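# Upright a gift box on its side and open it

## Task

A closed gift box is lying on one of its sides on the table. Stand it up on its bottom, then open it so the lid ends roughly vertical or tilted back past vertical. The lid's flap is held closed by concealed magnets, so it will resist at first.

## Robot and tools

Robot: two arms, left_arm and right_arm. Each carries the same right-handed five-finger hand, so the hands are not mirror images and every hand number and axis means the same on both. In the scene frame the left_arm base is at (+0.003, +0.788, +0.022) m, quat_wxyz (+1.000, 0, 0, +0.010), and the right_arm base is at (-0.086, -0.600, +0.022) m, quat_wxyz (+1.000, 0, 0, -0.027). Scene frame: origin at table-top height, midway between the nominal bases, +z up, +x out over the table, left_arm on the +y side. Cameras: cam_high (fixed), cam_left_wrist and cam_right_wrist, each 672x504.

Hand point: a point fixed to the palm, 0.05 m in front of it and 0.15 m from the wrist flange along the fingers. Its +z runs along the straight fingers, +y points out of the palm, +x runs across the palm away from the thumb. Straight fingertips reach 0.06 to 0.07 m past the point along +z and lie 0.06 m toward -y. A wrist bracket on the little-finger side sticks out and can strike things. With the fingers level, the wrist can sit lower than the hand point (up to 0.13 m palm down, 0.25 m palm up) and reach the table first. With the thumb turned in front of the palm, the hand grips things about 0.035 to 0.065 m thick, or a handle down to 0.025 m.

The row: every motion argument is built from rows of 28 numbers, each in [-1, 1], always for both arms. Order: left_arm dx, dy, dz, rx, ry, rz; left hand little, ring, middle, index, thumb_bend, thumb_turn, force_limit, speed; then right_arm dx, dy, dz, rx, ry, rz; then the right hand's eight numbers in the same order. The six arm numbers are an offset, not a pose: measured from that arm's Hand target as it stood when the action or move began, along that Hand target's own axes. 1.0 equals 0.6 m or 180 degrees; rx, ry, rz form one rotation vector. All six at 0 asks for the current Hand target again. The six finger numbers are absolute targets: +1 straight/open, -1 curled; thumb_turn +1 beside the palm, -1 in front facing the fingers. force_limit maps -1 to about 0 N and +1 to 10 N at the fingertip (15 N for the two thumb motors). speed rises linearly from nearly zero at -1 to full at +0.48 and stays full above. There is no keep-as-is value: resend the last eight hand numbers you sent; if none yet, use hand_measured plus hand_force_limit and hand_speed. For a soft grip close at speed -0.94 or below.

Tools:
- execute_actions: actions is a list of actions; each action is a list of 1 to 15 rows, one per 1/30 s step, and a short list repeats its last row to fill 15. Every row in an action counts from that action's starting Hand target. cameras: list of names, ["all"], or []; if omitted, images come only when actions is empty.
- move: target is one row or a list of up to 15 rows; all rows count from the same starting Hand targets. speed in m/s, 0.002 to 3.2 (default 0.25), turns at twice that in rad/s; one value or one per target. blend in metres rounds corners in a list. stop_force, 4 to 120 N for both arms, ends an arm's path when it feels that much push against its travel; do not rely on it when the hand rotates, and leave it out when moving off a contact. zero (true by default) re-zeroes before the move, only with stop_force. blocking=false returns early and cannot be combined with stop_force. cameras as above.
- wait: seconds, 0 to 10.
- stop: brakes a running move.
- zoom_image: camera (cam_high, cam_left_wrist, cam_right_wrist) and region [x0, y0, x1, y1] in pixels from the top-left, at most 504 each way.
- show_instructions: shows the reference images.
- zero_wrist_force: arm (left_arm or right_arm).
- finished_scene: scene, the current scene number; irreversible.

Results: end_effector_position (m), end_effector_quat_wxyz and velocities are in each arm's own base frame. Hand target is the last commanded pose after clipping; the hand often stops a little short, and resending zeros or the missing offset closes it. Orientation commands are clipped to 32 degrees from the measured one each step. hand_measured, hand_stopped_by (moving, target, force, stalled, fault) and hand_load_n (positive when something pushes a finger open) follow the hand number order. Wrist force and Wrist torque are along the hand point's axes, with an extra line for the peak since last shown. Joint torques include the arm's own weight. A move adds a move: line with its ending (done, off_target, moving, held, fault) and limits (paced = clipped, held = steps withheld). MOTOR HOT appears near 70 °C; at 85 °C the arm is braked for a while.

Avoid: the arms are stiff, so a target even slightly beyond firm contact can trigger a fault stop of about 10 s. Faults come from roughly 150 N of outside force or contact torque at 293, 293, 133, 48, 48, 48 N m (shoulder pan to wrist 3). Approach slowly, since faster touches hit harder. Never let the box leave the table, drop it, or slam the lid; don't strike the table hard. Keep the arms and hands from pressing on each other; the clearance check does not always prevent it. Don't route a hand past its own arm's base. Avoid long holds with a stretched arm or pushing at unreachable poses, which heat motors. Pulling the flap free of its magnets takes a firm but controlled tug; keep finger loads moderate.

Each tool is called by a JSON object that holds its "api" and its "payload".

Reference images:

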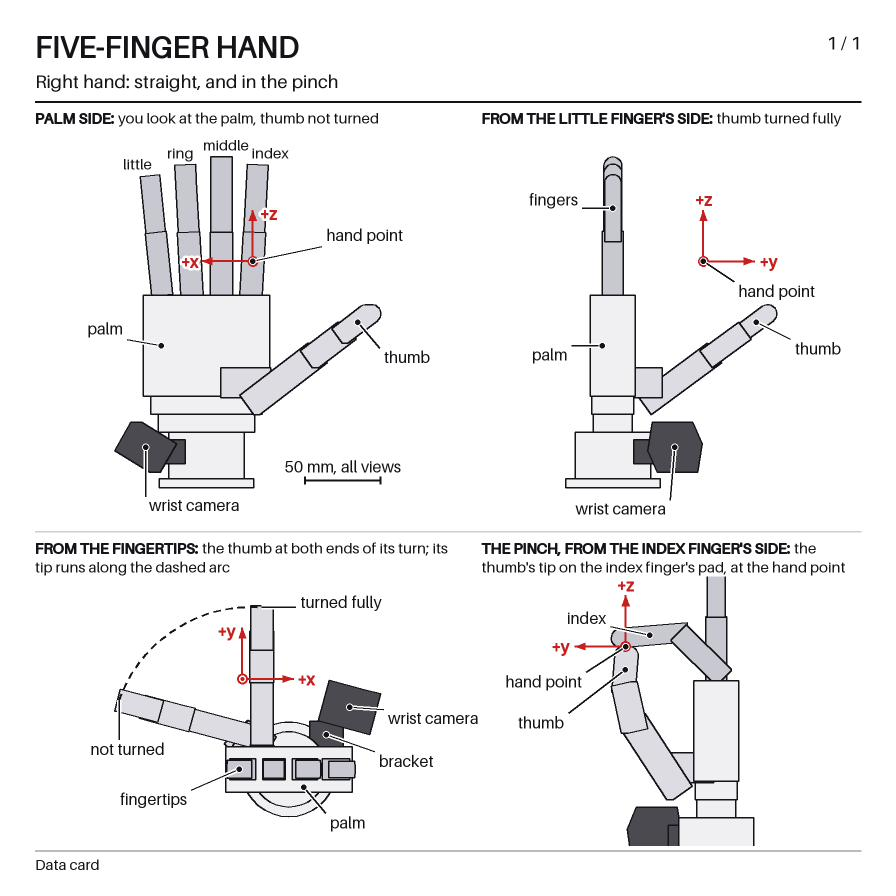

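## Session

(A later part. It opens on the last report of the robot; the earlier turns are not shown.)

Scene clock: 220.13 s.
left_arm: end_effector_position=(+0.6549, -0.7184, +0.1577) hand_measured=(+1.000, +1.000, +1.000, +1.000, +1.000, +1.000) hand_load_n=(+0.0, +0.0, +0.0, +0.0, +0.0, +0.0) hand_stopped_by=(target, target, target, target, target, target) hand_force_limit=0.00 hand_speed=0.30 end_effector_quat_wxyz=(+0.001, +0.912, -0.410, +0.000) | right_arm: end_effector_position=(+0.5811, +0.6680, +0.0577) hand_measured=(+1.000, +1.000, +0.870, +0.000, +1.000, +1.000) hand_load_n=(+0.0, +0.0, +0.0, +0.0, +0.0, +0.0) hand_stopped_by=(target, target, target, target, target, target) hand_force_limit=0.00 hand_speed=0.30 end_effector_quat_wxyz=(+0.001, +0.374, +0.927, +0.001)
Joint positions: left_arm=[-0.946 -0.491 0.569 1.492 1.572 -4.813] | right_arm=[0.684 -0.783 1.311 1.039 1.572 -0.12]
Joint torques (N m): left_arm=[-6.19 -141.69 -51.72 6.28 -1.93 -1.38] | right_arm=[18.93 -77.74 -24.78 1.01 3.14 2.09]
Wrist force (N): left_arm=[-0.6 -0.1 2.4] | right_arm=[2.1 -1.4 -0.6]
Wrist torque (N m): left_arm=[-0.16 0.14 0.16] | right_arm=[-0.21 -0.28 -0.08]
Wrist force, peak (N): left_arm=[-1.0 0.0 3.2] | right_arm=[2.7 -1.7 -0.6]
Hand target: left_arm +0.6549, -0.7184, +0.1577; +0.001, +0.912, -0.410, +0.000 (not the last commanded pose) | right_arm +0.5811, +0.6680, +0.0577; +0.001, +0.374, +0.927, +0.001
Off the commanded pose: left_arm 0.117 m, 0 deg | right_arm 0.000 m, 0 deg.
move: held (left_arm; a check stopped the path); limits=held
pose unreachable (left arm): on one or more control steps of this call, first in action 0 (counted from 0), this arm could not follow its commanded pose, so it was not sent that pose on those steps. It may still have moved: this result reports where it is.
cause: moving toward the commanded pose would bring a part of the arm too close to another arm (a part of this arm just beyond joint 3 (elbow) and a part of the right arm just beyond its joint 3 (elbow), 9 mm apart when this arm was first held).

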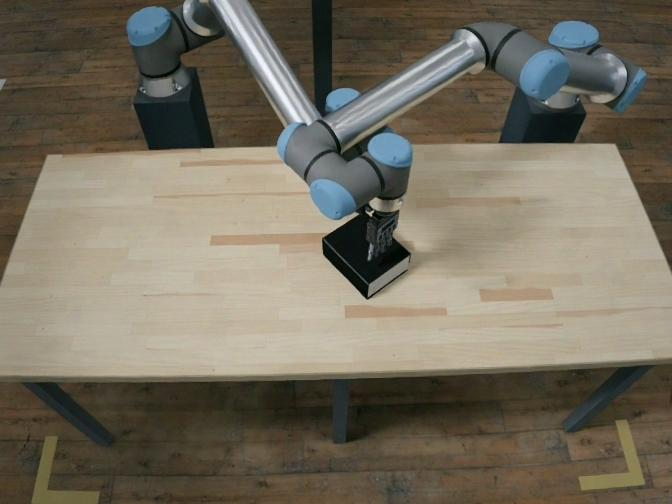

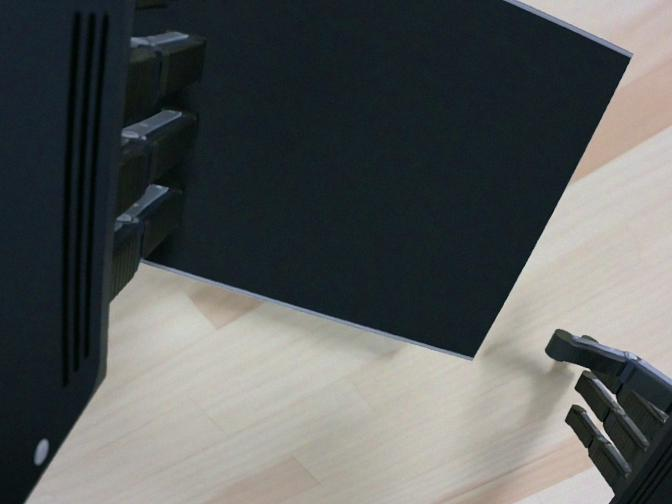

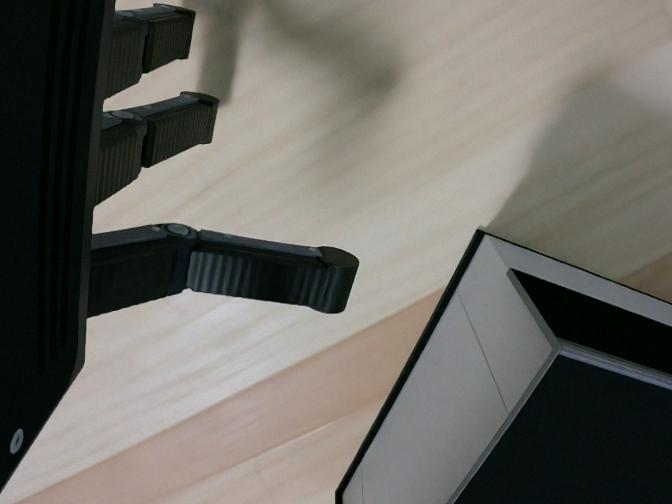

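{"api": "move", "payload": {"target": [[0,0,-0.05,0,0,0,1,1,1,0,1,1,0,0.3,0,0,-0.2,0,0,0,1,1,1,1,1,1,0,0.3],[-0.066,-0.2335,-0.05,0,0,0,1,1,1,0,1,1,0,0.3,0,0,-0.2,0,0,0,1,1,1,1,1,1,0,0.3],[-0.066,-0.2335,0.168,0,0,0,1,1,1,0,1,1,0,0.3,-0.175,0.267,-0.2,0,0,0,1,1,1,1,1,1,0,0.3]], "speed": 0.15, "cameras": ["all"]}}

{"api": "zoom_image", "payload": {"camera": "cam_high", "region": [280, 160, 440, 310]}}

Scene clock: 233.37 s.
left_arm: end_effector_position=(+0.6549, -0.7184, +0.1602) hand_measured=(+1.000, +1.000, +1.000, +0.000, +1.000, +1.000) hand_load_n=(+0.0, +0.0, +0.0, +0.0, +0.0, +0.0) hand_stopped_by=(target, target, target, target, target, target) hand_force_limit=0.00 hand_speed=0.30 end_effector_quat_wxyz=(+0.001, +0.912, -0.410, +0.000) | right_arm: end_effector_position=(+0.5811, +0.6681, +0.0577) hand_measured=(+1.000, +1.000, +0.870, +1.000, +1.000, +1.000) hand_load_n=(+0.0, +0.0, +0.0, +0.0, +0.0, +0.0) hand_stopped_by=(target, target, target, target, target, target) hand_force_limit=0.00 hand_speed=0.30 end_effector_quat_wxyz=(+0.001, +0.374, +0.927, +0.001)
Joint positions: left_arm=[-0.946 -0.491 0.566 1.496 1.572 -4.812] | right_arm=[0.684 -0.783 1.311 1.039 1.572 -0.12]
Joint torques (N m): left_arm=[0.17 -141.55 -53.02 6.44 -1.9 -0.09] | right_arm=[16.46 -78.34 -30.09 6.96 2.62 2.04]
Wrist force (N): left_arm=[-1.3 0.4 2.4] | right_arm=[1.6 -1.4 -0.3]
Wrist torque (N m): left_arm=[-0.08 0.24 0.13] | right_arm=[-0.22 -0.21 -0.12]
Wrist force, peak (N): left_arm=[-1.5 0.0 2.4] | right_arm=[2.3 -2.2 -0.6]
Hand target: left_arm +0.6549, -0.7184, +0.1603; +0.001, +0.912, -0.410, +0.000 (not the last commanded pose) | right_arm +0.5811, +0.6680, +0.0577; +0.001, +0.374, +0.927, +0.001 (not the last commanded pose)
Off the commanded pose: left_arm 0.179 m, 0 deg | right_arm 0.226 m, 0 deg.
move: held (right_arm; a check stopped the path), off_target (left_arm; braked when a check withheld steps of right_arm); path passed 0 of 3 targets; limits=held
pose unreachable (right arm): on one or more control steps of this call, first in action 0 (counted from 0), this arm could not follow its commanded pose, so it was not sent that pose on those steps. It may still have moved: this result reports where it is.
cause: moving toward the commanded pose would bring a part of the arm too close to another arm (a part of this arm just beyond joint 3 (elbow) and a part of the left arm just beyond its joint 3 (elbow), 9 mm apart when this arm was first held).

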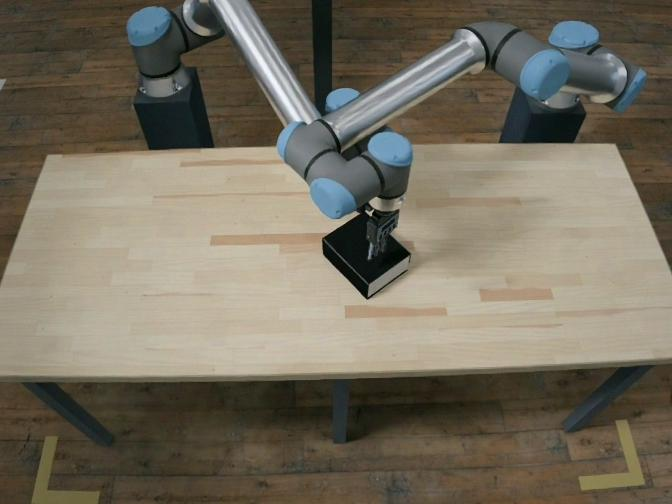

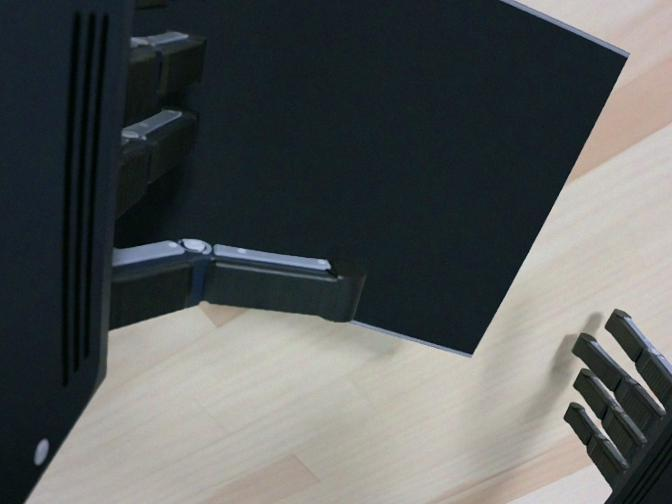

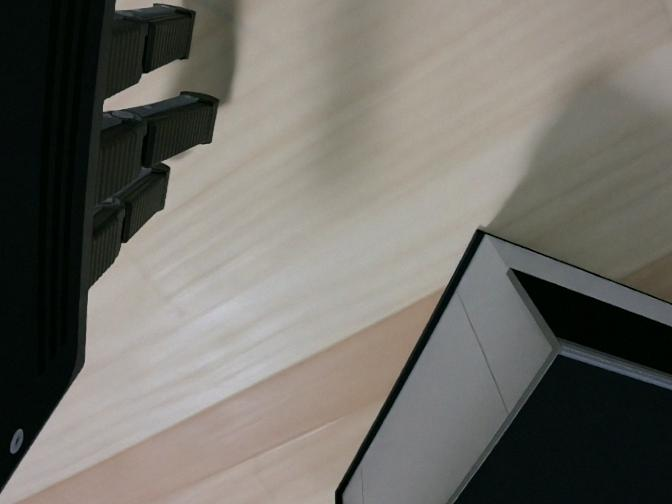

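Scaled by 3.150.

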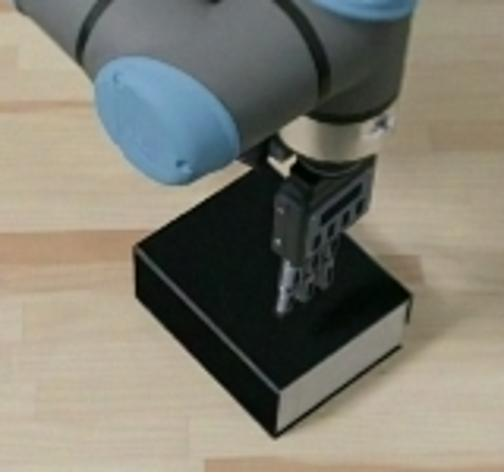

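{"api": "move", "payload": {"target": [[0,0,-0.06,0,0,0,1,1,1,0,1,1,0,0.3,0,0,0,0,0,0,1,1,1,1,1,1,0,0.3],[-0.066,-0.2335,-0.06,0,0,0,1,1,1,0,1,1,0,0.3,0,0,0,0,0,0,1,1,1,1,1,1,0,0.3],[-0.066,-0.2335,0.172,0,0,0,1,1,1,0,1,1,0,0.3,0,0,0,0,0,0,1,1,1,1,1,1,0,0.3]], "speed": 0.15}}

{"api": "move", "payload": {"target": [[0,0,0,0,0,0,1,1,1,0,1,1,0,0.3,0,0,-0.2,0,0,0,1,1,1,1,1,1,0,0.3],[0,0,0,0,0,0,1,1,1,0,1,1,0,0.3,-0.175,0.25,-0.2,0,0,0,1,1,1,1,1,1,0,0.3]], "speed": 0.15, "cameras": ["all"]}}

{"api": "zoom_image", "payload": {"camera": "cam_high", "region": [280, 160, 440, 310]}}

Scene clock: 243.27 s.
left_arm: end_effector_position=(+0.7333, -0.5960, +0.0573) hand_measured=(+1.000, +1.000, +1.000, +0.000, +1.000, +1.000) hand_load_n=(+0.0, -0.5, +0.0, +0.0, +0.0, +0.0) hand_stopped_by=(target, target, target, target, target, target) hand_force_limit=0.00 hand_speed=0.30 end_effector_quat_wxyz=(+0.001, +0.912, -0.410, +0.000) | right_arm: end_effector_position=(+0.5811, +0.6680, +0.0577) hand_measured=(+1.000, +1.000, +0.870, +1.000, +1.000, +1.000) hand_load_n=(+0.0, +0.0, +0.0, +0.0, +0.0, +0.0) hand_stopped_by=(target, target, target, target, target, target) hand_force_limit=0.00 hand_speed=0.30 end_effector_quat_wxyz=(+0.001, +0.374, +0.927, +0.001)
Joint positions: left_arm=[-0.804 -0.496 0.757 1.309 1.572 -4.671] | right_arm=[0.684 -0.783 1.311 1.039 1.572 -0.12]
Joint torques (N m): left_arm=[-9.27 -104.19 -24.75 2.09 -0.28 -2.21] | right_arm=[13.72 -78.26 -29.38 7.05 -1.04 1.62]
Wrist force (N): left_arm=[-0.8 0.0 2.4] | right_arm=[2.1 -2.2 -0.5]
Wrist torque (N m): left_arm=[-0.12 0.19 -0.13] | right_arm=[-0.34 -0.28 -0.11]
Wrist force, peak (N): left_arm=[-1.1 0.0 3.3] | right_arm=[2.6 -1.9 -0.8]
Hand target: left_arm +0.7334, -0.5960, +0.0569; +0.001, +0.912, -0.410, +0.000 | right_arm +0.5811, +0.6680, +0.0577; +0.001, +0.374, +0.927, +0.001
Off the commanded pose: left_arm 0.000 m, 0 deg | right_arm 0.000 m, 0 deg.
move: done

Scene clock: 245.80 s.
left_arm: end_effector_position=(+0.7334, -0.5960, +0.0569) hand_measured=(+1.000, +1.000, +1.000, +0.000, +1.000, +1.000) hand_load_n=(+0.0, +0.0, +0.0, +0.5, -0.5, +0.0) hand_stopped_by=(target, target, target, target, target, target) hand_force_limit=0.00 hand_speed=0.30 end_effector_quat_wxyz=(+0.001, +0.912, -0.410, +0.000) | right_arm: end_effector_position=(+0.6379, +0.6781, +0.1777) hand_measured=(+1.000, +1.000, +0.870, +1.000, +1.000, +1.000) hand_load_n=(+0.0, +0.0, +0.0, +0.0, -0.5, +0.0) hand_stopped_by=(target, target, target, target, target, target) hand_force_limit=0.00 hand_speed=0.30 end_effector_quat_wxyz=(+0.002, +0.374, +0.927, +0.002)
Joint positions: left_arm=[-0.804 -0.495 0.757 1.309 1.572 -4.671] | right_arm=[0.651 -0.797 1.106 1.257 1.572 -0.153]
Joint torques (N m): left_arm=[-8.92 -103.84 -24.12 2.19 -1.8 -2.02] | right_arm=[16.51 -97.23 -27.41 0.89 0.5 2.17]
Wrist force (N): left_arm=[-0.8 0.0 2.3] | right_arm=[1.7 -1.7 -0.4]
Wrist torque (N m): left_arm=[-0.13 0.21 -0.14] | right_arm=[-0.29 -0.21 -0.14]
Wrist force, peak (N): left_arm=[-1.2 -0.2 2.6] | right_arm=[2.6 -1.6 -2.0]
Hand target: left_arm +0.7334, -0.5960, +0.0569; +0.001, +0.912, -0.410, +0.000 | right_arm +0.6378, +0.6780, +0.1777; +0.002, +0.374, +0.927, +0.002 (not the last commanded pose)
Off the commanded pose: left_arm 0.000 m, 0 deg | right_arm 0.125 m, 0 deg.
move: held (right_arm; a check stopped the path); path passed 1 of 2 targets; limits=held
pose unreachable (right arm): on one or more control steps of this call, first in action 0 (counted from 0), this arm could not follow its commanded pose, so it was not sent that pose on those steps. It may still have moved: this result reports where it is.
cause: moving toward the commanded pose would bring a part of the arm too close to another arm (a part of this arm just beyond joint 4 (wrist 1) and a part of the left arm just beyond its joint 3 (elbow), along the way the arms are being sent, or toward where that arm still pushes).

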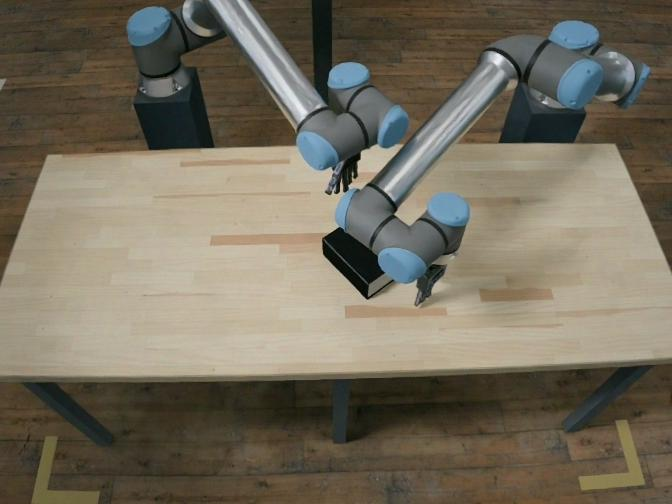

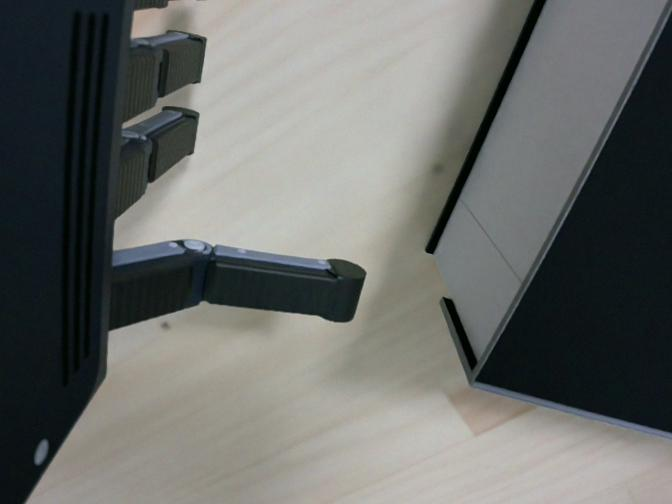

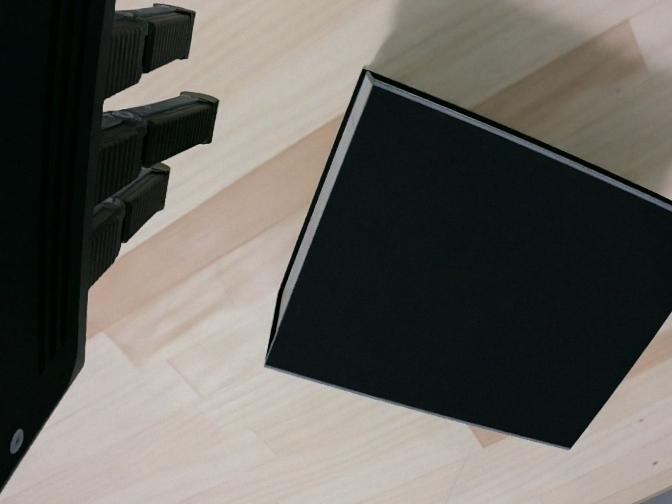

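Scaled by 3.150.

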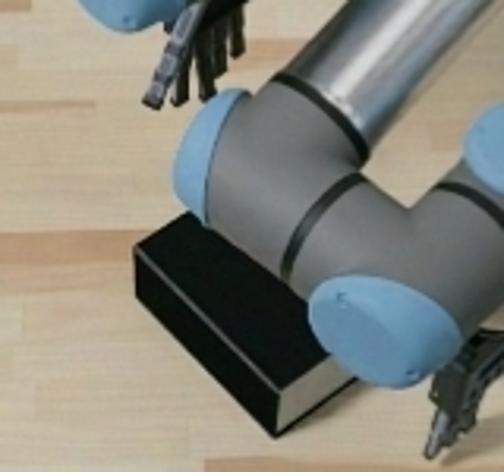

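{"api": "move", "payload": {"target": [[0,0,-0.222,0,0,0,1,1,1,1,1,1,0,0.3,0.056,-0.078,0,0,0,0,1,1,1,0,1,1,0,0.3],[0.0987,0.117,-0.222,0,0,0,1,1,1,1,1,1,0,0.3,0.056,-0.078,0.2,0,0,0,1,1,1,0,1,1,0,0.3]], "speed": 0.15}}

{"api": "move", "payload": {"target": [0,0,0.25,0,0,0,1,1,1,1,1,1,0,0.3,0,0,0,0,0,0,1,1,1,0,1,1,0,0.3], "speed": 0.04, "stop_force": 25, "cameras": ["all"]}}

{"api": "zoom_image", "payload": {"camera": "cam_high", "region": [280, 160, 440, 310]}}

Scene clock: 260.77 s.
left_arm: end_effector_position=(+0.7333, -0.5959, +0.0672) hand_measured=(+1.000, +1.000, +1.000, +1.000, +1.000, +1.000) hand_load_n=(+0.0, +0.0, +0.0, +0.0, +0.0, +0.0) hand_stopped_by=(target, target, target, target, target, target) hand_force_limit=0.00 hand_speed=0.30 end_effector_quat_wxyz=(+0.001, +0.912, -0.410, +0.000) | right_arm: end_effector_position=(+0.6211, +0.6750, +0.1776) hand_measured=(+1.000, +1.000, +0.870, +0.000, +1.000, +1.000) hand_load_n=(+0.0, +0.0, +0.0, +0.0, +0.0, +0.0) hand_stopped_by=(target, target, target, target, target, target) hand_force_limit=0.00 hand_speed=0.30 end_effector_quat_wxyz=(+0.002, +0.374, +0.927, +0.002)
Joint positions: left_arm=[-0.804 -0.502 0.751 1.321 1.572 -4.671] | right_arm=[0.66 -0.82 1.148 1.238 1.572 -0.144]
Joint torques (N m): left_arm=[-4.52 -103.58 -24.85 1.95 -1.48 -1.58] | right_arm=[15.44 -98.04 -27.36 0.83 2.71 1.9]
Wrist force (N): left_arm=[-0.9 0.0 2.3] | right_arm=[2.2 -1.6 -0.4]
Wrist torque (N m): left_arm=[-0.12 0.22 -0.15] | right_arm=[-0.24 -0.28 -0.11]
Wrist force, peak (N): left_arm=[-1.3 -0.1 3.5] | right_arm=[2.2 -2.3 -0.6]
Hand target: left_arm +0.7333, -0.5959, +0.0670; +0.001, +0.912, -0.410, +0.000 (not the last commanded pose) | right_arm +0.6209, +0.6749, +0.1776; +0.002, +0.374, +0.927, +0.002 (not the last commanded pose)
Off the commanded pose: left_arm 0.153 m, 0 deg | right_arm 0.127 m, 0 deg.
move: held (left_arm; a check stopped the path), off_target (right_arm; braked when a check withheld steps of left_arm); path passed 0 of 2 targets; limits=held
pose unreachable (left arm): on one or more control steps of this call, first in action 0 (counted from 0), this arm could not follow its commanded pose, so it was not sent that pose on those steps. It may still have moved: this result reports where it is.
cause: moving toward the commanded pose would bring a part of the arm too close to another arm (a part of this arm just beyond joint 3 (elbow) and a part of the right arm just beyond its joint 4 (wrist 1), 13 mm apart when this arm was first held).

Scene clock: 262.83 s.
left_arm: end_effector_position=(+0.7332, -0.5959, +0.0490) hand_measured=(+1.000, +1.000, +1.000, +1.000, +1.000, +1.000) hand_load_n=(-0.5, +0.0, +0.0, +0.0, +0.0, +0.0) hand_stopped_by=(target, target, target, target, target, target) hand_force_limit=0.00 hand_speed=0.30 end_effector_quat_wxyz=(+0.001, +0.912, -0.410, +0.000) | right_arm: end_effector_position=(+0.6209, +0.6749, +0.1776) hand_measured=(+1.000, +1.000, +0.870, +0.000, +1.000, +1.000) hand_load_n=(+0.0, +0.0, +0.0, +0.0, +0.0, +0.0) hand_stopped_by=(target, target, target, target, target, target) hand_force_limit=0.00 hand_speed=0.30 end_effector_quat_wxyz=(+0.002, +0.374, +0.927, +0.002)
Joint positions: left_arm=[-0.804 -0.491 0.762 1.3 1.572 -4.671] | right_arm=[0.661 -0.821 1.148 1.238 1.572 -0.144]
Joint torques (N m): left_arm=[-4.87 -125.45 -44.45 4.02 -1.47 -1.23] | right_arm=[16.12 -97.96 -28.29 0.94 1.99 1.89]
Wrist force (N): left_arm=[-2.0 0.1 -12.9] | right_arm=[2.2 -1.7 -0.6]
Wrist torque (N m): left_arm=[0.81 0.54 -0.20] | right_arm=[-0.24 -0.28 -0.11]
Wrist force, peak (N): left_arm=[-3.3 0.1 -55.0] | right_arm=[2.7 -1.8 0.1]
Hand target: left_arm +0.7333, -0.5959, +0.0490; +0.001, +0.912, -0.410, +0.000 (not the last commanded pose) | right_arm +0.6209, +0.6749, +0.1776; +0.002, +0.374, +0.927, +0.002
Off the commanded pose: left_arm 0.132 m, 0 deg | right_arm 0.000 m, 0 deg.
move: contact (left_arm)

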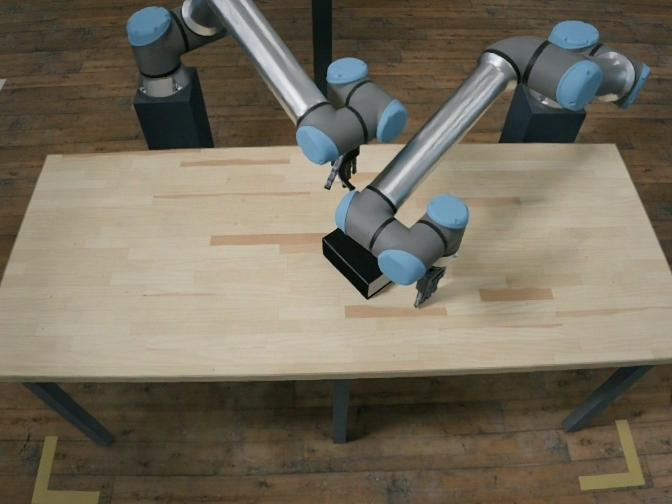

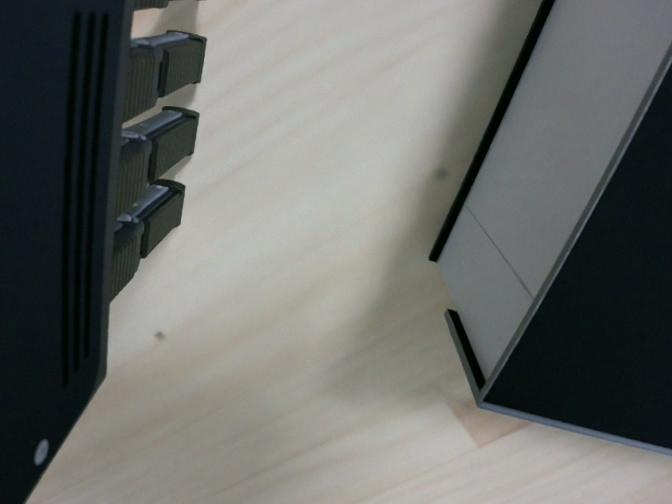

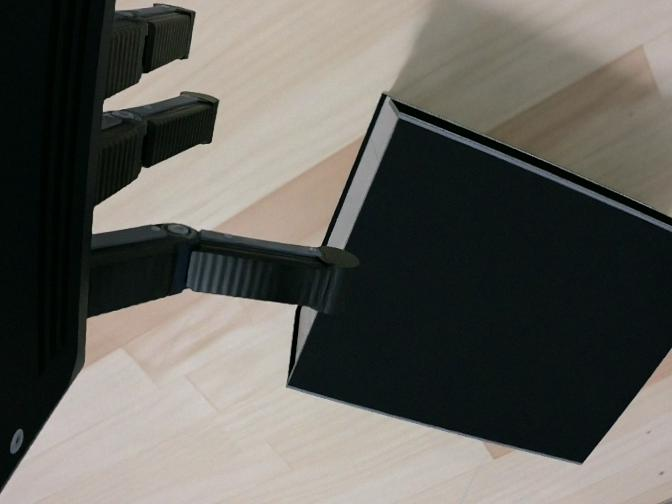

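Scaled by 3.150.

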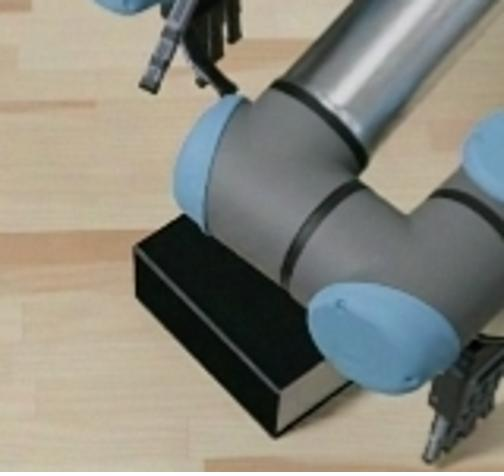

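{"api": "move", "payload": {"target": [0,0,-0.0135,0,0,0,1,1,1,0,1,1,0,0.3,-0.17,0,0,0,0,0,1,1,1,1,1,1,0,0.3], "speed": 0.15}}

{"api": "move", "payload": {"target": [0,0,0,0,0,0,1,1,1,0,1,1,0,0.3,0,0.18,0,0,0,0,1,1,1,1,1,1,0,0.3], "speed": 0.15, "cameras": ["all"]}}

{"api": "zoom_image", "payload": {"camera": "cam_high", "region": [280, 160, 440, 310]}}

Scene clock: 277.10 s.
left_arm: end_effector_position=(+0.7333, -0.5959, +0.0571) hand_measured=(+1.000, +1.000, +1.000, +0.000, +1.000, +1.000) hand_load_n=(+0.0, +0.0, +0.0, +0.0, +0.0, +0.0) hand_stopped_by=(target, target, target, target, target, target) hand_force_limit=0.00 hand_speed=0.30 end_effector_quat_wxyz=(+0.001, +0.912, -0.410, +0.000) | right_arm: end_effector_position=(+0.6941, +0.6044, +0.1777) hand_measured=(+1.000, +1.000, +0.870, +1.000, +1.000, +1.000) hand_load_n=(+0.0, +0.0, +0.0, +0.0, +0.0, +0.0) hand_stopped_by=(target, target, target, target, target, target) hand_force_limit=0.00 hand_speed=0.30 end_effector_quat_wxyz=(+0.002, +0.374, +0.927, +0.002)
Joint positions: left_arm=[-0.804 -0.496 0.757 1.309 1.572 -4.671] | right_arm=[0.542 -0.821 1.149 1.238 1.571 -0.262]
Joint torques (N m): left_arm=[9.06 -140.56 -50.77 6.53 -1.08 -0.09] | right_arm=[-9.44 -79.88 -41.31 7.68 -3.01 -1.77]
Wrist force (N): left_arm=[-1.1 0.1 2.1] | right_arm=[2.3 -1.8 -0.9]
Wrist torque (N m): left_arm=[-0.10 0.26 -0.15] | right_arm=[-0.25 -0.30 0.21]
Wrist force, peak (N): left_arm=[-1.8 0.1 -13.4] | right_arm=[3.4 -1.8 -0.5]
Hand target: left_arm +0.7333, -0.5959, +0.0571; +0.001, +0.912, -0.410, +0.000 | right_arm +0.6944, +0.6042, +0.1777; +0.002, +0.374, +0.927, +0.002
Off the commanded pose: left_arm 0.000 m, 0 deg | right_arm 0.000 m, 0 deg.
move: done

Scene clock: 278.70 s.
left_arm: end_effector_position=(+0.7333, -0.5959, +0.0571) hand_measured=(+1.000, +1.000, +1.000, +0.000, +1.000, +1.000) hand_load_n=(+0.0, +0.0, +0.0, +0.0, +0.0, +0.5) hand_stopped_by=(target, target, target, target, target, target) hand_force_limit=0.00 hand_speed=0.30 end_effector_quat_wxyz=(+0.001, +0.912, -0.410, +0.000) | right_arm: end_effector_position=(+0.7692, +0.6819, +0.1783) hand_measured=(+1.000, +1.000, +0.870, +1.000, +1.000, +1.000) hand_load_n=(+0.0, +0.0, +0.0, +0.0, -0.5, +0.0) hand_stopped_by=(target, target, target, target, target, target) hand_force_limit=0.00 hand_speed=0.30 end_effector_quat_wxyz=(+0.002, +0.374, +0.927, +0.002)
Joint positions: left_arm=[-0.804 -0.496 0.757 1.309 1.572 -4.671] | right_arm=[0.571 -0.607 0.755 1.417 1.571 -0.233]
Joint torques (N m): left_arm=[10.6 -138.15 -50.31 6.2 -1.38 0.02] | right_arm=[16.07 -91.82 -41.94 7.66 2.9 2.27]
Wrist force (N): left_arm=[-1.0 0.1 2.2] | right_arm=[1.6 -1.6 -0.2]
Wrist torque (N m): left_arm=[-0.10 0.24 -0.14] | right_arm=[-0.29 -0.22 -0.14]
Wrist force, peak (N): left_arm=[-1.4 0.0 2.9] | right_arm=[1.7 -2.6 -0.7]
Hand target: left_arm +0.7333, -0.5959, +0.0571; +0.001, +0.912, -0.410, +0.000 | right_arm +0.7693, +0.6820, +0.1783; +0.002, +0.374, +0.927, +0.002
Off the commanded pose: left_arm 0.000 m, 0 deg | right_arm 0.000 m, 0 deg.
move: done

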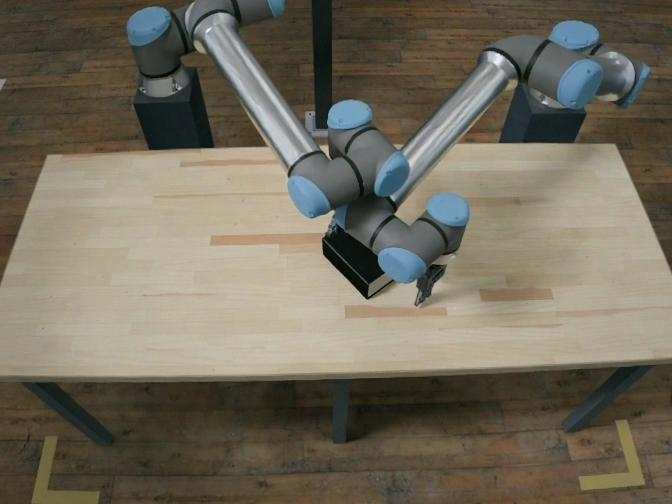

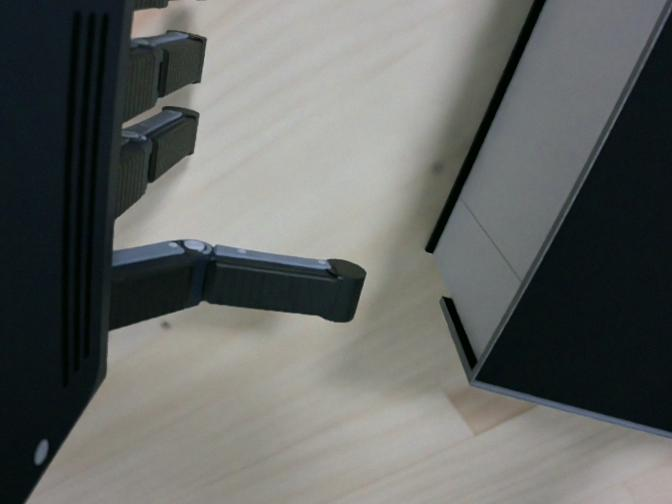

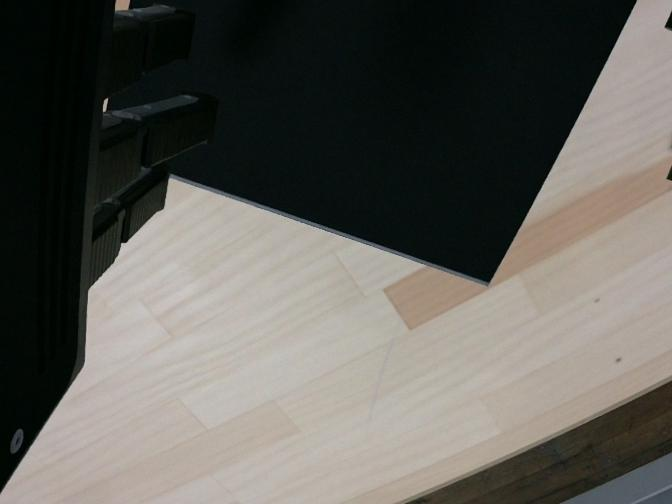

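Scaled by 3.150.

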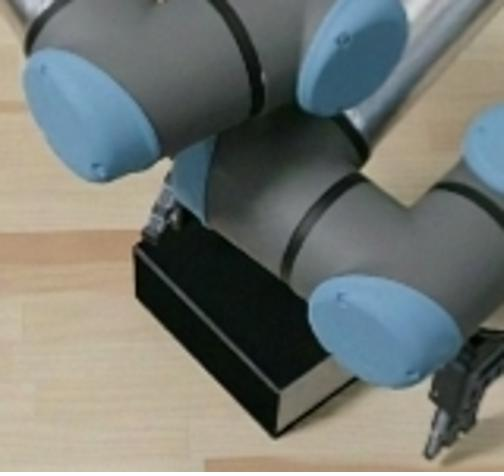

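{"api": "move", "payload": {"target": [0,0,0,0,0,0,1,1,1,0,1,1,0,0.3,0.035,0.02,0,0,0,0,1,1,1,1,1,1,0,0.3], "speed": 0.1}}

{"api": "move", "payload": {"target": [0,0,0,0,0,0,1,1,1,0,1,1,0,0.3,0,0,0.2,0,0,0,1,1,1,1,1,1,0,0.3], "speed": 0.03, "stop_force": 25, "cameras": ["all"]}}

Scene clock: 284.37 s.
left_arm: end_effector_position=(+0.7333, -0.5959, +0.0571) hand_measured=(+1.000, +1.000, +1.000, +0.000, +1.000, +1.000) hand_load_n=(+0.0, +0.0, +0.0, +0.0, +0.0, +0.0) hand_stopped_by=(target, target, target, target, target, target) hand_force_limit=0.00 hand_speed=0.30 end_effector_quat_wxyz=(+0.001, +0.912, -0.410, +0.000) | right_arm: end_effector_position=(+0.7625, +0.7050, +0.1783) hand_measured=(+1.000, +1.000, +0.870, +1.000, +1.000, +1.000) hand_load_n=(+0.0, +0.0, +0.0, +0.0, +0.0, +0.0) hand_stopped_by=(target, target, target, target, target, target) hand_force_limit=0.00 hand_speed=0.30 end_effector_quat_wxyz=(+0.002, +0.374, +0.927, +0.002)
Joint positions: left_arm=[-0.804 -0.496 0.757 1.309 1.572 -4.671] | right_arm=[0.595 -0.58 0.703 1.442 1.571 -0.209]
Joint torques (N m): left_arm=[9.79 -141.29 -50.25 6.25 -1.34 0.25] | right_arm=[15.98 -93.22 -41.89 7.74 2.9 2.09]
Wrist force (N): left_arm=[-1.1 0.1 2.2] | right_arm=[2.2 -1.8 -0.7]
Wrist torque (N m): left_arm=[-0.11 0.24 -0.15] | right_arm=[-0.28 -0.30 -0.09]
Wrist force, peak (N): left_arm=[-1.1 0.2 2.7] | right_arm=[2.6 -1.6 -0.3]
Hand target: left_arm +0.7333, -0.5959, +0.0571; +0.001, +0.912, -0.410, +0.000 | right_arm +0.7625, +0.7052, +0.1783; +0.002, +0.374, +0.927, +0.002
Off the commanded pose: left_arm 0.000 m, 0 deg | right_arm 0.000 m, 0 deg.
move: done

Scene clock: 285.53 s.
left_arm: end_effector_position=(+0.7333, -0.5959, +0.0571) hand_measured=(+1.000, +1.000, +1.000, +0.000, +1.000, +1.000) hand_load_n=(+0.5, +0.0, +0.0, +0.0, +0.0, +0.0) hand_stopped_by=(target, target, target, target, target, target) hand_force_limit=0.00 hand_speed=0.30 end_effector_quat_wxyz=(+0.001, +0.912, -0.410, +0.000) | right_arm: end_effector_position=(+0.7625, +0.7051, +0.1780) hand_measured=(+1.000, +1.000, +0.870, +1.000, +1.000, +1.000) hand_load_n=(+0.0, +0.0, +0.0, +0.0, +0.0, +0.0) hand_stopped_by=(target, target, target, target, target, target) hand_force_limit=0.00 hand_speed=0.30 end_effector_quat_wxyz=(+0.002, +0.374, +0.927, +0.002)
Joint positions: left_arm=[-0.804 -0.496 0.757 1.309 1.572 -4.671] | right_arm=[0.595 -0.579 0.703 1.442 1.571 -0.209]
Joint torques (N m): left_arm=[8.59 -138.71 -50.29 6.33 -1.08 0.27] | right_arm=[6.15 -110.67 -42.57 7.67 2.49 0.12]
Wrist force (N): left_arm=[-1.1 0.1 2.4] | right_arm=[2.0 -1.6 -0.3]
Wrist torque (N m): left_arm=[-0.11 0.24 -0.15] | right_arm=[-0.27 -0.26 -0.10]
Wrist force, peak (N): left_arm=[-1.1 0.3 2.6] | right_arm=[2.7 -1.3 -0.5]
Hand target: left_arm +0.7333, -0.5959, +0.0571; +0.001, +0.912, -0.410, +0.000 | right_arm +0.7625, +0.7051, +0.1780; +0.002, +0.374, +0.927, +0.002 (not the last commanded pose)
Off the commanded pose: left_arm 0.000 m, 0 deg | right_arm 0.120 m, 0 deg.
move: held (right_arm; a check stopped the path); limits=held
pose unreachable (right arm): on one or more control steps of this call, first in action 0 (counted from 0), this arm could not follow its commanded pose, so it was not sent that pose on those steps. It may still have moved: this result reports where it is.
cause: moving toward the commanded pose would bring a part of the arm too close to another arm (a part of this arm just beyond joint 4 (wrist 1) and a part of the left arm just beyond its joint 3 (elbow), 7 mm apart when this arm was first held).

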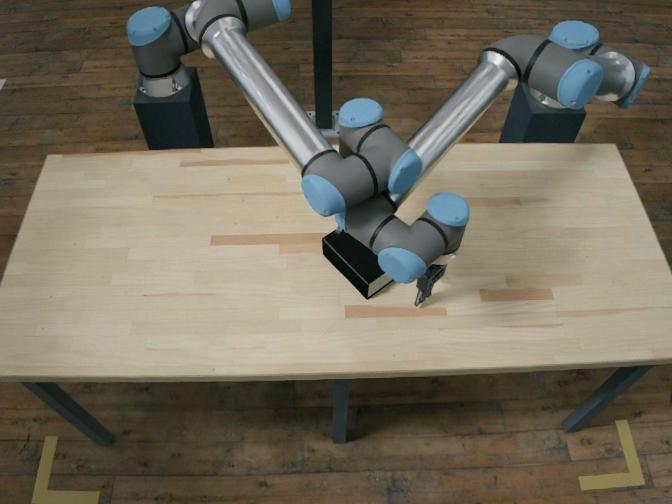

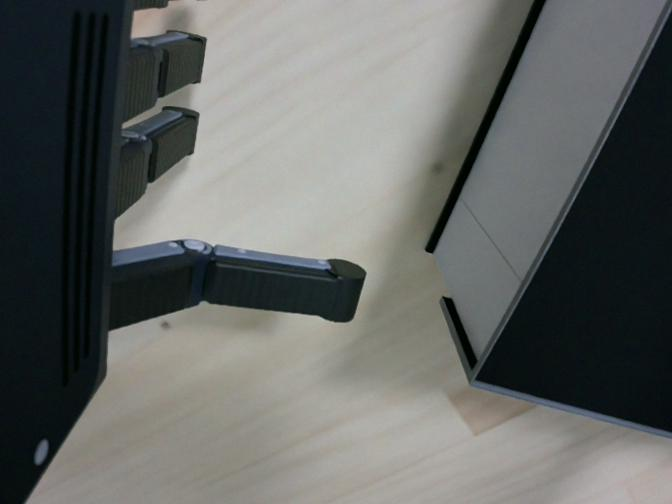

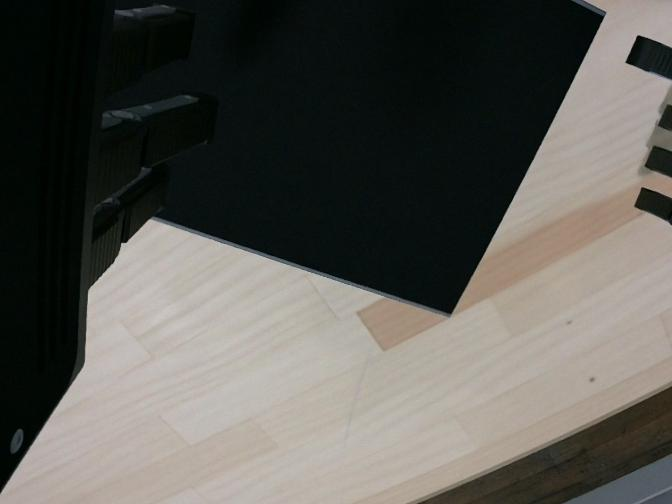

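{"api": "move", "payload": {"target": [[0,0,0,0,0,0,1,1,1,0,1,1,0,0.3,-0.05,0,0,0,0,0,1,1,1,1,1,1,0,0.3],[0,0,0,0,0,0,1,1,1,0,1,1,0,0.3,-0.05,0,0.2,0,0,0,1,1,1,1,1,1,0,0.3]], "speed": 0.03, "stop_force": 25, "cameras": ["all"]}}

Scene clock: 292.20 s.
left_arm: end_effector_position=(+0.7333, -0.5959, +0.0571) hand_measured=(+1.000, +1.000, +1.000, +0.000, +1.000, +1.000) hand_load_n=(+0.0, +0.0, +0.0, +0.0, +0.0, +0.0) hand_stopped_by=(target, target, target, target, target, target) hand_force_limit=0.00 hand_speed=0.30 end_effector_quat_wxyz=(+0.001, +0.912, -0.410, +0.000) | right_arm: end_effector_position=(+0.7839, +0.6845, +0.1715) hand_measured=(+1.000, +1.000, +0.870, +1.000, +1.000, +1.000) hand_load_n=(+0.0, +0.0, +0.0, +0.0, +0.0, +0.0) hand_stopped_by=(target, target, target, target, target, target) hand_force_limit=0.00 hand_speed=0.30 end_effector_quat_wxyz=(+0.002, +0.374, +0.927, +0.002)
Joint positions: left_arm=[-0.804 -0.496 0.757 1.309 1.572 -4.671] | right_arm=[0.565 -0.574 0.704 1.435 1.571 -0.239]
Joint torques (N m): left_arm=[8.1 -139.89 -50.41 6.34 -1.15 0.31] | right_arm=[16.58 -111.64 -41.89 7.67 -2.19 1.1]
Wrist force (N): left_arm=[-1.1 0.3 2.3] | right_arm=[2.1 -1.6 -0.1]
Wrist torque (N m): left_arm=[-0.08 0.24 -0.14] | right_arm=[-0.29 -0.30 0.22]
Wrist force, peak (N): left_arm=[-1.3 0.2 2.6] | right_arm=[2.8 -1.6 -0.3]
Hand target: left_arm +0.7333, -0.5959, +0.0571; +0.001, +0.912, -0.410, +0.000 | right_arm +0.7839, +0.6845, +0.1715; +0.002, +0.374, +0.927, +0.002 (not the last commanded pose)
Off the commanded pose: left_arm 0.000 m, 0 deg | right_arm 0.113 m, 0 deg.
move: held (right_arm; a check stopped the path); path passed 1 of 2 targets; limits=held
pose unreachable (right arm): on one or more control steps of this call, first in action 0 (counted from 0), this arm could not follow its commanded pose, so it was not sent that pose on those steps. It may still have moved: this result reports where it is.
cause: moving toward the commanded pose would bring a part of the arm too close to another arm (a part of this arm just beyond joint 4 (wrist 1) and a part of the left arm just beyond its joint 3 (elbow), 9 mm apart when this arm was first held).

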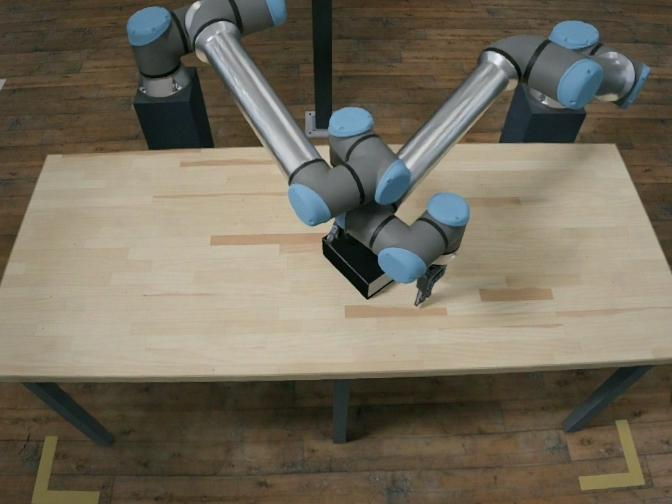

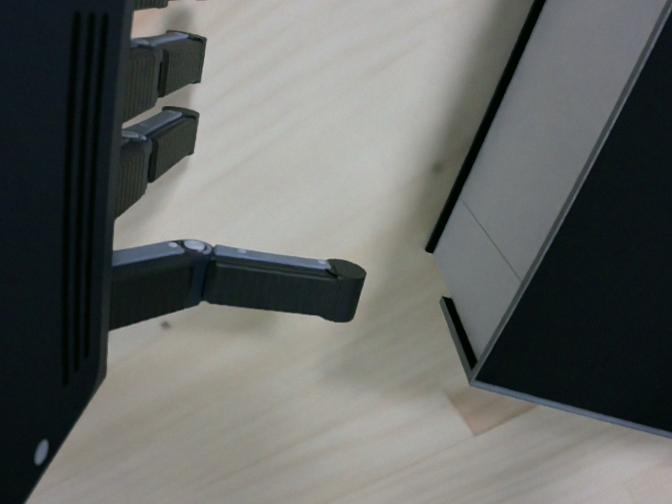

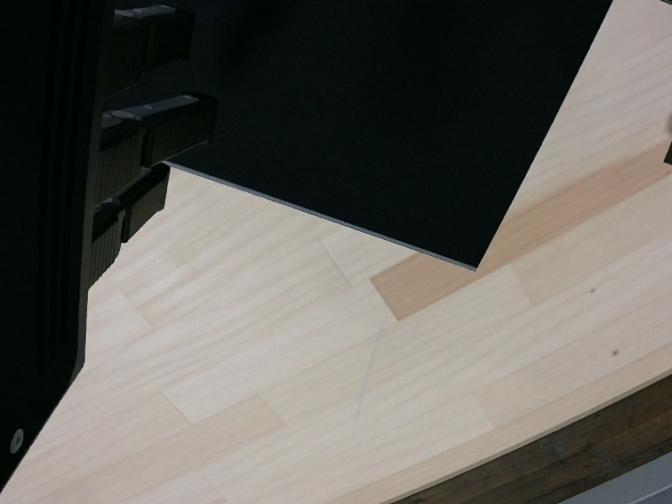

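{"api": "move", "payload": {"target": [0.02,0.02,0,0,0,0,1,1,1,0,1,1,0,0.3,0,0,-0.1,0,0,0,1,1,1,1,1,1,0,0.3], "speed": 0.06, "cameras": ["cam_left_wrist"]}}

{"api": "zoom_image", "payload": {"camera": "cam_left_wrist", "region": [250, 130, 600, 480]}}

Scene clock: 306.73 s.
left_arm: end_effector_position=(+0.7329, -0.6019, +0.0571) hand_measured=(+1.000, +1.000, +1.000, +0.000, +1.000, +1.000) hand_load_n=(+0.0, +0.0, +0.0, +0.0, +0.0, +0.0) hand_stopped_by=(target, target, target, target, target, target) hand_force_limit=0.00 hand_speed=0.30 end_effector_quat_wxyz=(+0.001, +0.912, -0.410, +0.000) | right_arm: end_effector_position=(+0.7838, +0.6844, +0.1930) hand_measured=(+1.000, +1.000, +0.870, +1.000, +1.000, +1.000) hand_load_n=(+0.0, +0.0, +0.0, +0.0, +0.0, +0.0) hand_stopped_by=(target, target, target, target, target, target) hand_force_limit=0.00 hand_speed=0.30 end_effector_quat_wxyz=(+0.002, +0.374, +0.927, +0.002)
Joint positions: left_arm=[-0.809 -0.488 0.742 1.317 1.572 -4.676] | right_arm=[0.565 -0.581 0.679 1.467 1.571 -0.239]
Joint torques (N m): left_arm=[12.06 -137.69 -23.63 2.09 -1.21 1.21] | right_arm=[16.55 -94.65 -29.67 1.17 -1.7 0.36]
Wrist force (N): left_arm=[-0.8 0.0 2.1] | right_arm=[1.9 -1.0 -0.1]
Wrist torque (N m): left_arm=[-0.12 0.21 0.09] | right_arm=[-0.21 -0.29 0.24]
Wrist force, peak (N): left_arm=[-1.2 0.2 2.5] | right_arm=[2.3 -1.6 -2.4]
Hand target: left_arm +0.7329, -0.6018, +0.0572; +0.001, +0.912, -0.410, +0.000 (not the last commanded pose) | right_arm +0.7838, +0.6844, +0.1926; +0.002, +0.374, +0.927, +0.002 (not the last commanded pose)
Off the commanded pose: left_arm 0.011 m, 0 deg | right_arm 0.039 m, 0 deg.
move: held (left_arm, right_arm; a check stopped the path); limits=held
pose unreachable (left arm): on one or more control steps of this call, first in action 0 (counted from 0), this arm could not follow its commanded pose, so it was not sent that pose on those steps. It may still have moved: this result reports where it is.
cause: moving toward the commanded pose would bring a part of the arm too close to another arm (a part of this arm just beyond joint 3 (elbow) and a part of the right arm just beyond its joint 6 (wrist 3), along the way the arms are being sent, or toward where that arm still pushes).
pose unreachable (right arm): on one or more control steps of this call, first in action 0 (counted from 0), this arm could not follow its commanded pose, so it was not sent that pose on those steps. It may still have moved: this result reports where it is.
cause: moving toward the commanded pose would bring a part of the arm too close to another arm (a part of this arm just beyond joint 6 (wrist 3) and a part of the left arm just beyond its joint 3 (elbow), along the way the arms are being sent, or toward where that arm still pushes).
Images, in order (width x height): cam_left_wrist 672x504.

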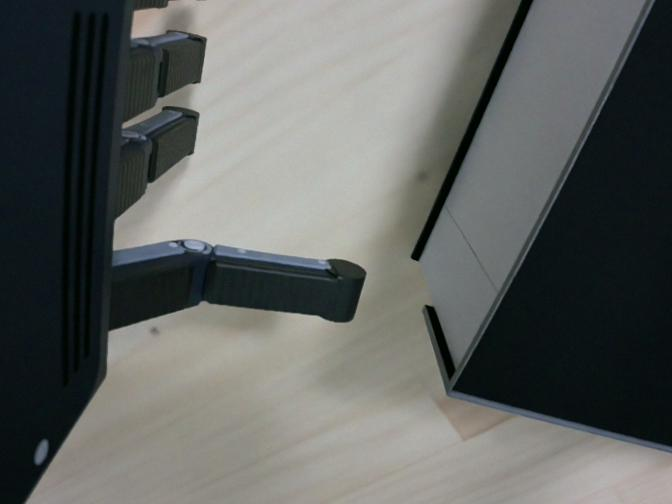

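Scaled by 1.440.

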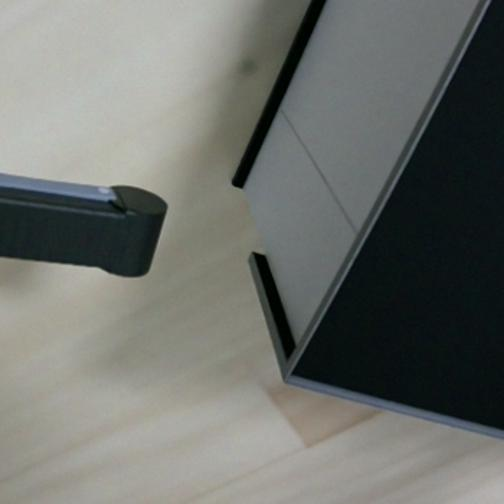

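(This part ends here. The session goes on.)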